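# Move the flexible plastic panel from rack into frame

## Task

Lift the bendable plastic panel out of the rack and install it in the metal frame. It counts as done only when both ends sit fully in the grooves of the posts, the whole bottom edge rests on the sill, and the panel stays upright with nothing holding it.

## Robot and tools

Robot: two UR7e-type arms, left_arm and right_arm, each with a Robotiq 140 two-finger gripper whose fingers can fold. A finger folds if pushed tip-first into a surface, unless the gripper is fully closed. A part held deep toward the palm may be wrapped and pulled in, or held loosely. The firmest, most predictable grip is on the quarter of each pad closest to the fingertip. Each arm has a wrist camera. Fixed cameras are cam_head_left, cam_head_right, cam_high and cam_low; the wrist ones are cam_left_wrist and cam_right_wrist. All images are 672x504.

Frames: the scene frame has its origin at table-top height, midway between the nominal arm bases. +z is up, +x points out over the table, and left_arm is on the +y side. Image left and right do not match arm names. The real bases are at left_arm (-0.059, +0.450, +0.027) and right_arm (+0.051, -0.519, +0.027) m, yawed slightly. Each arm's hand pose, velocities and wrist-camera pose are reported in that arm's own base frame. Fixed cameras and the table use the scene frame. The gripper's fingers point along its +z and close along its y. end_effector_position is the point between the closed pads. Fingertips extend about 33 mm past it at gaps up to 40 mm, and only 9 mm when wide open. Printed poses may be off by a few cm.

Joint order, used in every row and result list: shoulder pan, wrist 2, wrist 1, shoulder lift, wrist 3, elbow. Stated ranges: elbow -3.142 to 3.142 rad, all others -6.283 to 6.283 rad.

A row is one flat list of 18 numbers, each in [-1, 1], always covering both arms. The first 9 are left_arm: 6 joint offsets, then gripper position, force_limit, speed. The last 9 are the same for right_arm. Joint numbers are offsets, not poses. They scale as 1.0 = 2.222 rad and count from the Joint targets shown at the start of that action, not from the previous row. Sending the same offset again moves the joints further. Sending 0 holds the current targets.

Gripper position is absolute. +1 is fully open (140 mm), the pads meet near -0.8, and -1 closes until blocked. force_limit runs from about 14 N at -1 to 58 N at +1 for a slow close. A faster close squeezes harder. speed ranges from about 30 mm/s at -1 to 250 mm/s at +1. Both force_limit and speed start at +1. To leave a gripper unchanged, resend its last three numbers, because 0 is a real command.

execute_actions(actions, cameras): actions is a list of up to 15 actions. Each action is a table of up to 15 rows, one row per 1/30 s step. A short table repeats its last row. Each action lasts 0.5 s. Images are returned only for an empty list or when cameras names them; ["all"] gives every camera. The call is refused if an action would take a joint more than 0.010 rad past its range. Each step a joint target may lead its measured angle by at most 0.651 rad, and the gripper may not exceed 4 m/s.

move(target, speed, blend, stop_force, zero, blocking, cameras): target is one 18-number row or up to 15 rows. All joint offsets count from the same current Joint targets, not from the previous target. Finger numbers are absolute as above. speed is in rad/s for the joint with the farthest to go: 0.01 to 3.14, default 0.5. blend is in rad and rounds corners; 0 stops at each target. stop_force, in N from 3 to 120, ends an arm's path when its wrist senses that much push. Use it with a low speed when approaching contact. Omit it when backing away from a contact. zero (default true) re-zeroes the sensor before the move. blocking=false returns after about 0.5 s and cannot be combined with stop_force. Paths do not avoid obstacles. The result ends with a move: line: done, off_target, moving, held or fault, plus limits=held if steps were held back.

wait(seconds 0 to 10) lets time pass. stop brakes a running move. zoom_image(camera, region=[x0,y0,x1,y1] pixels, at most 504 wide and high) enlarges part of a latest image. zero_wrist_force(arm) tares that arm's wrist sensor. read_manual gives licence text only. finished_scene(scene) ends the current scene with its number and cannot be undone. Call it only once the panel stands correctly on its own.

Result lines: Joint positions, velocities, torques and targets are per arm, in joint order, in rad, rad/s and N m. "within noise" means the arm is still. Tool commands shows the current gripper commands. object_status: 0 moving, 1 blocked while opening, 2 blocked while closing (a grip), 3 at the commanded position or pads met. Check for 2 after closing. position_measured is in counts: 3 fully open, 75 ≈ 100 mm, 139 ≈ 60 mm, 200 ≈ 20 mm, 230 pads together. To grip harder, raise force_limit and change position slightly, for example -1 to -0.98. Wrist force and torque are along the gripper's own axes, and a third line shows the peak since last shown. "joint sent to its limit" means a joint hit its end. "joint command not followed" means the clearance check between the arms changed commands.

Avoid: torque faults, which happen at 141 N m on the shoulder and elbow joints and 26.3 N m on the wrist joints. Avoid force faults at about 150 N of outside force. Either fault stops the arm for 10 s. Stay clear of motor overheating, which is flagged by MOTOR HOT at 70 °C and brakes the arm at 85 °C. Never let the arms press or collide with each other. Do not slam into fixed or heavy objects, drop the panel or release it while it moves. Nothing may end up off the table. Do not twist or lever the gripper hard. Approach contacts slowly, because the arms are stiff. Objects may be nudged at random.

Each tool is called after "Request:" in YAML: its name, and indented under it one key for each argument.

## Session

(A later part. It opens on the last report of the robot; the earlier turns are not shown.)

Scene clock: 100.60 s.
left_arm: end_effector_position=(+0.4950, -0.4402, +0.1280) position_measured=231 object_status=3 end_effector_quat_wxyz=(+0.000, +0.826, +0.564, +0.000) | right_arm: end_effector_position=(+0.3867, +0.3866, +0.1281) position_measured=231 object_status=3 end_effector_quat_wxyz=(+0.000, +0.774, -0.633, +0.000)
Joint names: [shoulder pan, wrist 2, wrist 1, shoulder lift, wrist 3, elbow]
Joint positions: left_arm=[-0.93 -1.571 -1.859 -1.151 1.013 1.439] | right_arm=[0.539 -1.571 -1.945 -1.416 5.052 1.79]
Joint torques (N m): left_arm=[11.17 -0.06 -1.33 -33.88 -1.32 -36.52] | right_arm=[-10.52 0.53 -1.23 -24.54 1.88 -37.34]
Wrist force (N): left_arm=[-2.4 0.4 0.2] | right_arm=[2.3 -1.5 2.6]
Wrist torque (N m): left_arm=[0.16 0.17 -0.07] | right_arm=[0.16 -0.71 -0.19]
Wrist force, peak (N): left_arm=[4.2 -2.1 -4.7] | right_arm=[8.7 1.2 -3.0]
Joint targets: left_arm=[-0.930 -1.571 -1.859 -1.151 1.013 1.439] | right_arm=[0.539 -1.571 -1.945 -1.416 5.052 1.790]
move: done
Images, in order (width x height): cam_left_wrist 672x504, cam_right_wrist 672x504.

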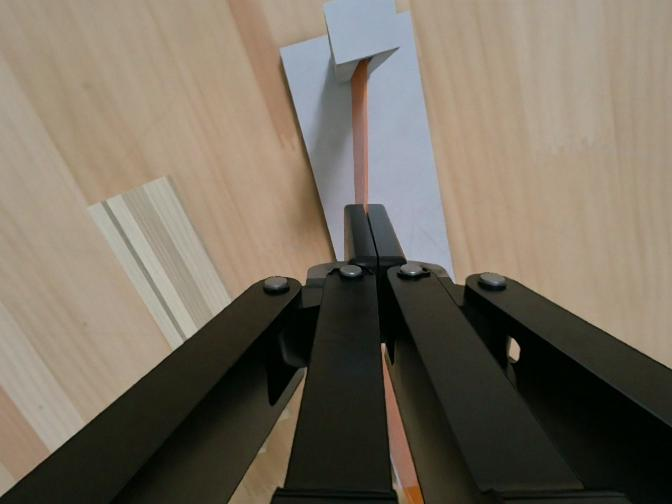

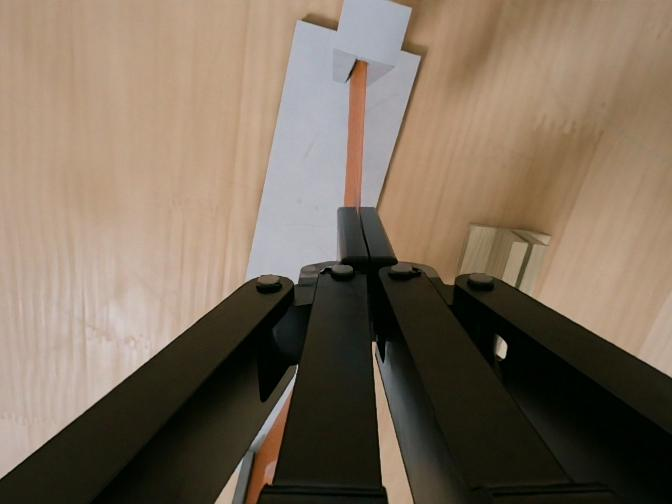

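Request:
move:
  target: [0.0093,0,0.0069,0.0146,-0.1033,-0.0216,-1,0.3,-1,-0.0091,0,0.0022,0.0115,0.1035,-0.0137,-1,0.3,-1]
  speed: 0.12
  stop_force: 15

Request:
move:
  target: [0,0,-0.0044,0.0014,0,0.003,-1,0.3,-1,0,0,-0.0044,0.0014,0,0.003,-1,0.3,-1]
  speed: 0.01
  stop_force: 5
  cameras: ["cam_left_wrist","cam_right_wrist","cam_low"]

Request:
zoom_image:
  camera: "cam_low"
  region: [275, 190, 395, 280]

Scene clock: 105.80 s.
left_arm: end_effector_position=(+0.5128, -0.4411, +0.1281) position_measured=231 object_status=3 end_effector_quat_wxyz=(+0.000, +0.749, +0.663, +0.000) | right_arm: end_effector_position=(+0.4043, +0.3844, +0.1281) position_measured=231 object_status=3 end_effector_quat_wxyz=(+0.000, +0.689, -0.725, +0.000)
Joint names: [shoulder pan, wrist 2, wrist 1, shoulder lift, wrist 3, elbow]
Joint positions: left_arm=[-0.909 -1.571 -1.844 -1.119 0.784 1.391] | right_arm=[0.519 -1.571 -1.94 -1.391 5.282 1.759]
Joint torques (N m): left_arm=[13.97 0.09 -0.59 -36.15 -1.36 -35.5] | right_arm=[-12.56 -2.06 -0.55 -25.28 1.98 -36.7]
Wrist force (N): left_arm=[-7.4 -0.2 0.2] | right_arm=[-1.9 -1.3 1.6]
Wrist torque (N m): left_arm=[0.11 0.25 0.10] | right_arm=[0.09 -0.90 -0.37]
Wrist force, peak (N): left_arm=[-7.5 -0.3 0.8] | right_arm=[3.2 -1.3 2.8]
Joint targets: left_arm=[-0.909 -1.571 -1.844 -1.119 0.784 1.391] | right_arm=[0.519 -1.571 -1.940 -1.391 5.282 1.759]
move: done

Scene clock: 107.93 s.
left_arm: end_effector_position=(+0.5128, -0.4412, +0.1258) position_measured=231 object_status=3 end_effector_quat_wxyz=(+0.000, +0.749, +0.663, +0.000) | right_arm: end_effector_position=(+0.4043, +0.3844, +0.1257) position_measured=231 object_status=3 end_effector_quat_wxyz=(+0.000, +0.689, -0.725, +0.000)
Joint names: [shoulder pan, wrist 2, wrist 1, shoulder lift, wrist 3, elbow]
Joint positions: left_arm=[-0.909 -1.571 -1.849 -1.117 0.784 1.395] | right_arm=[0.519 -1.571 -1.946 -1.389 5.282 1.764]
Joint torques (N m): left_arm=[11.71 -0.01 -0.32 -57.19 -1.39 -33.04] | right_arm=[-11.46 -2.12 -0.37 -34.9 2.01 -34.13]
Wrist force (N): left_arm=[-7.9 0.0 -4.6] | right_arm=[-0.6 -1.2 -3.4]
Wrist torque (N m): left_arm=[0.19 0.33 0.11] | right_arm=[0.10 -0.85 -0.38]
Wrist force, peak (N): left_arm=[-8.2 -0.1 -7.0] | right_arm=[-0.9 -1.2 -5.4]
Joint targets: left_arm=[-0.909 -1.571 -1.849 -1.117 0.784 1.395] | right_arm=[0.519 -1.571 -1.946 -1.389 5.282 1.764]
move: contact (left_arm, right_arm)
Images, in order (width x height): cam_low 672x504, cam_left_wrist 672x504, cam_right_wrist 672x504.

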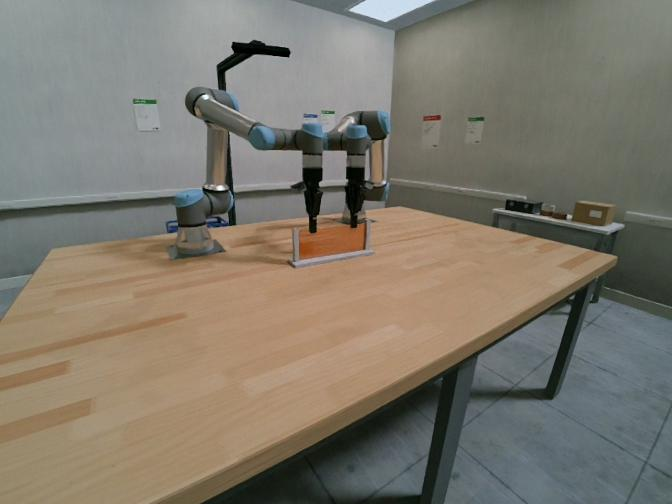

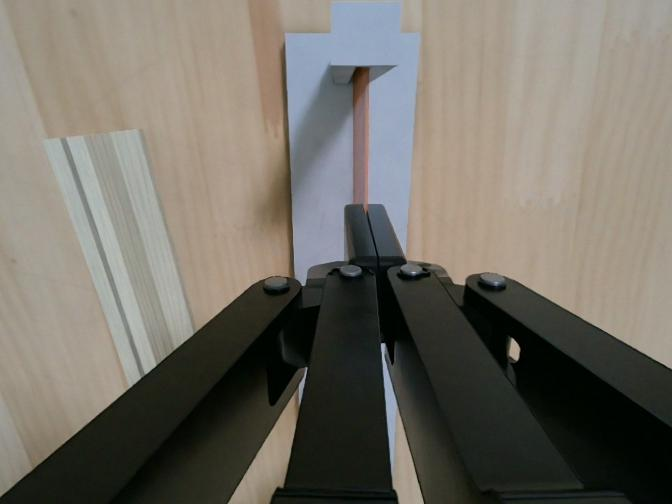

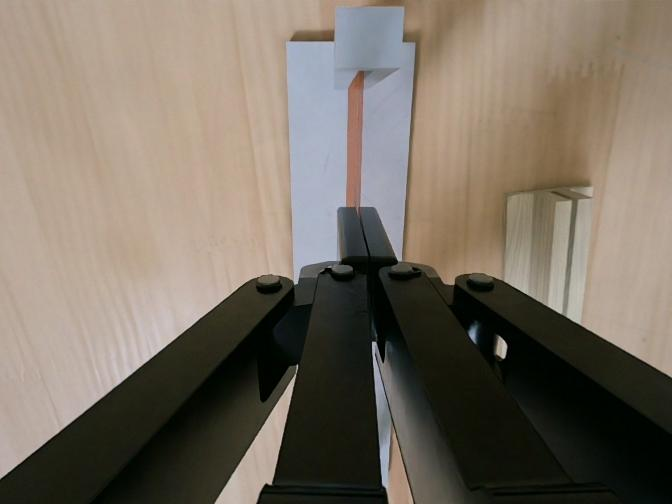

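Scaled by 4.200 from the camera's 672x504 image, which has a finer 960x720 frame.

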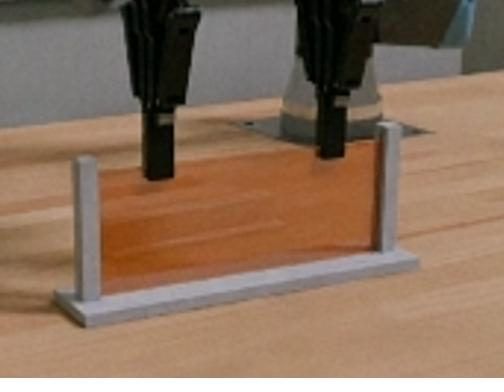

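Request:
move:
  target: [0,0,0,0,0,0,-0.3,0.3,-1,0,0,0,0,0,0,-0.3,0.3,-1]

Request:
move:
  target: [0,0,0.0707,-0.0205,0,-0.0502,-0.3,0.3,-1,0,0,0.072,-0.021,0,-0.051,-0.3,0.3,-1]
  speed: 0.3
  cameras: ["cam_left_wrist","cam_right_wrist","cam_low"]

Request:
zoom_image:
  camera: "cam_low"
  region: [275, 190, 395, 280]

Scene clock: 111.27 s.
left_arm: end_effector_position=(+0.5129, -0.4412, +0.1258) position_measured=167 object_status=0 end_effector_quat_wxyz=(+0.000, +0.749, +0.663, +0.000) | right_arm: end_effector_position=(+0.4043, +0.3844, +0.1257) position_measured=167 object_status=0 end_effector_quat_wxyz=(+0.000, +0.689, -0.725, +0.000)
Joint names: [shoulder pan, wrist 2, wrist 1, shoulder lift, wrist 3, elbow]
Joint positions: left_arm=[-0.909 -1.571 -1.849 -1.117 0.784 1.395] | right_arm=[0.519 -1.571 -1.946 -1.389 5.282 1.764]
Joint torques (N m): left_arm=[-2.55 0.48 -3.85 -57.23 -1.31 -32.87] | right_arm=[-2.52 -1.55 -4.36 -34.8 1.98 -33.72]
Wrist force (N): left_arm=[-0.6 0.4 0.1] | right_arm=[3.6 -0.7 1.7]
Wrist torque (N m): left_arm=[0.11 0.11 0.08] | right_arm=[0.12 -0.78 -0.40]
Wrist force, peak (N): left_arm=[-8.0 -0.1 -5.2] | right_arm=[-0.8 -1.2 -4.2]
Joint targets: left_arm=[-0.909 -1.571 -1.849 -1.117 0.784 1.395] | right_arm=[0.519 -1.571 -1.946 -1.389 5.282 1.764]
move: done

Scene clock: 112.43 s.
left_arm: end_effector_position=(+0.5095, -0.4370, +0.1941) position_measured=167 object_status=3 end_effector_quat_wxyz=(+0.000, +0.749, +0.663, +0.000) | right_arm: end_effector_position=(+0.4031, +0.3837, +0.1886) position_measured=167 object_status=3 end_effector_quat_wxyz=(+0.000, +0.689, -0.725, +0.000)
Joint names: [shoulder pan, wrist 2, wrist 1, shoulder lift, wrist 3, elbow]
Joint positions: left_arm=[-0.909 -1.571 -1.692 -1.163 0.784 1.284] | right_arm=[0.519 -1.571 -1.786 -1.435 5.282 1.651]
Joint torques (N m): left_arm=[-3.2 0.67 -1.4 -60.23 -1.4 -37.87] | right_arm=[2.98 -1.02 -1.49 -38.03 2.04 -39.15]
Wrist force (N): left_arm=[-0.8 0.6 0.1] | right_arm=[3.0 -1.0 2.0]
Wrist torque (N m): left_arm=[0.14 0.11 0.04] | right_arm=[0.02 -0.63 -0.38]
Wrist force, peak (N): left_arm=[-0.7 0.7 1.3] | right_arm=[3.4 -0.7 2.8]
Joint targets: left_arm=[-0.909 -1.571 -1.692 -1.163 0.784 1.283] | right_arm=[0.519 -1.571 -1.786 -1.435 5.282 1.650]
move: done
Images, in order (width x height): cam_low 672x504, cam_left_wrist 672x504, cam_right_wrist 672x504.

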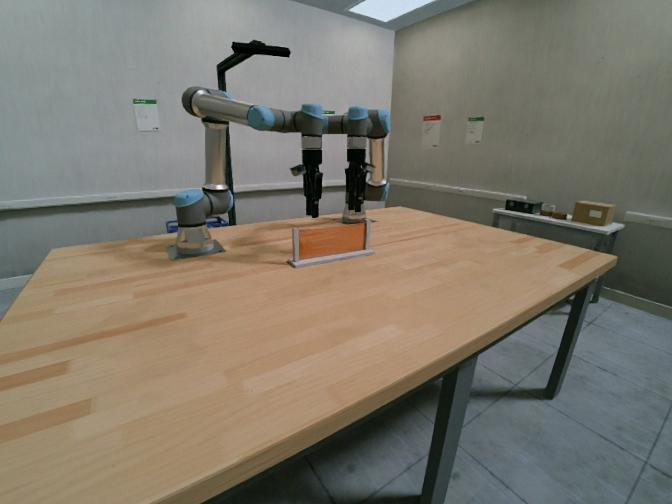

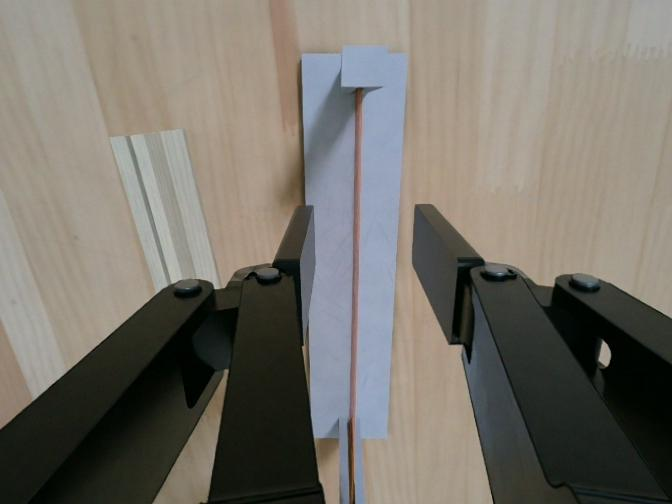

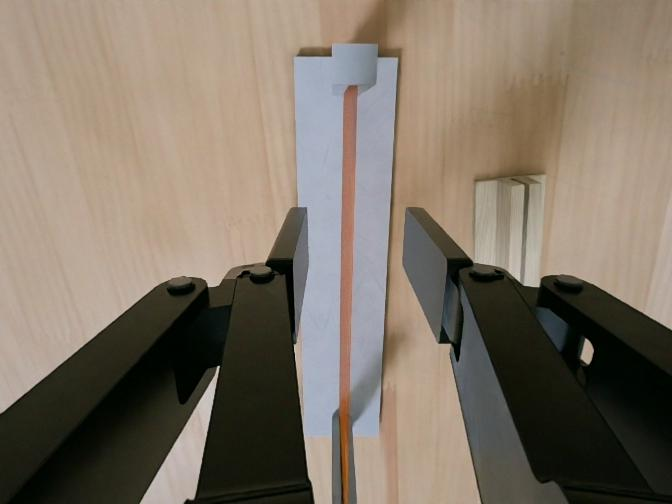

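Scaled by 4.200 from the camera's 672x504 image, which has a finer 960x720 frame.

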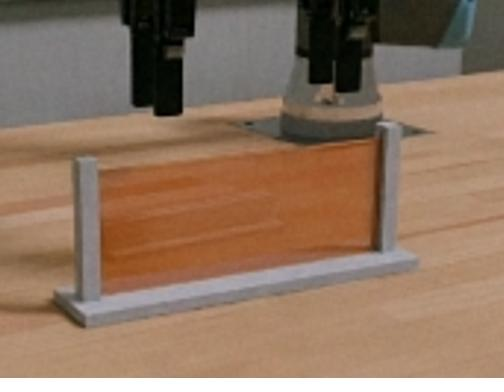

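Request:
finished_scene:
  scene: 2

The scene is finished: the task was done.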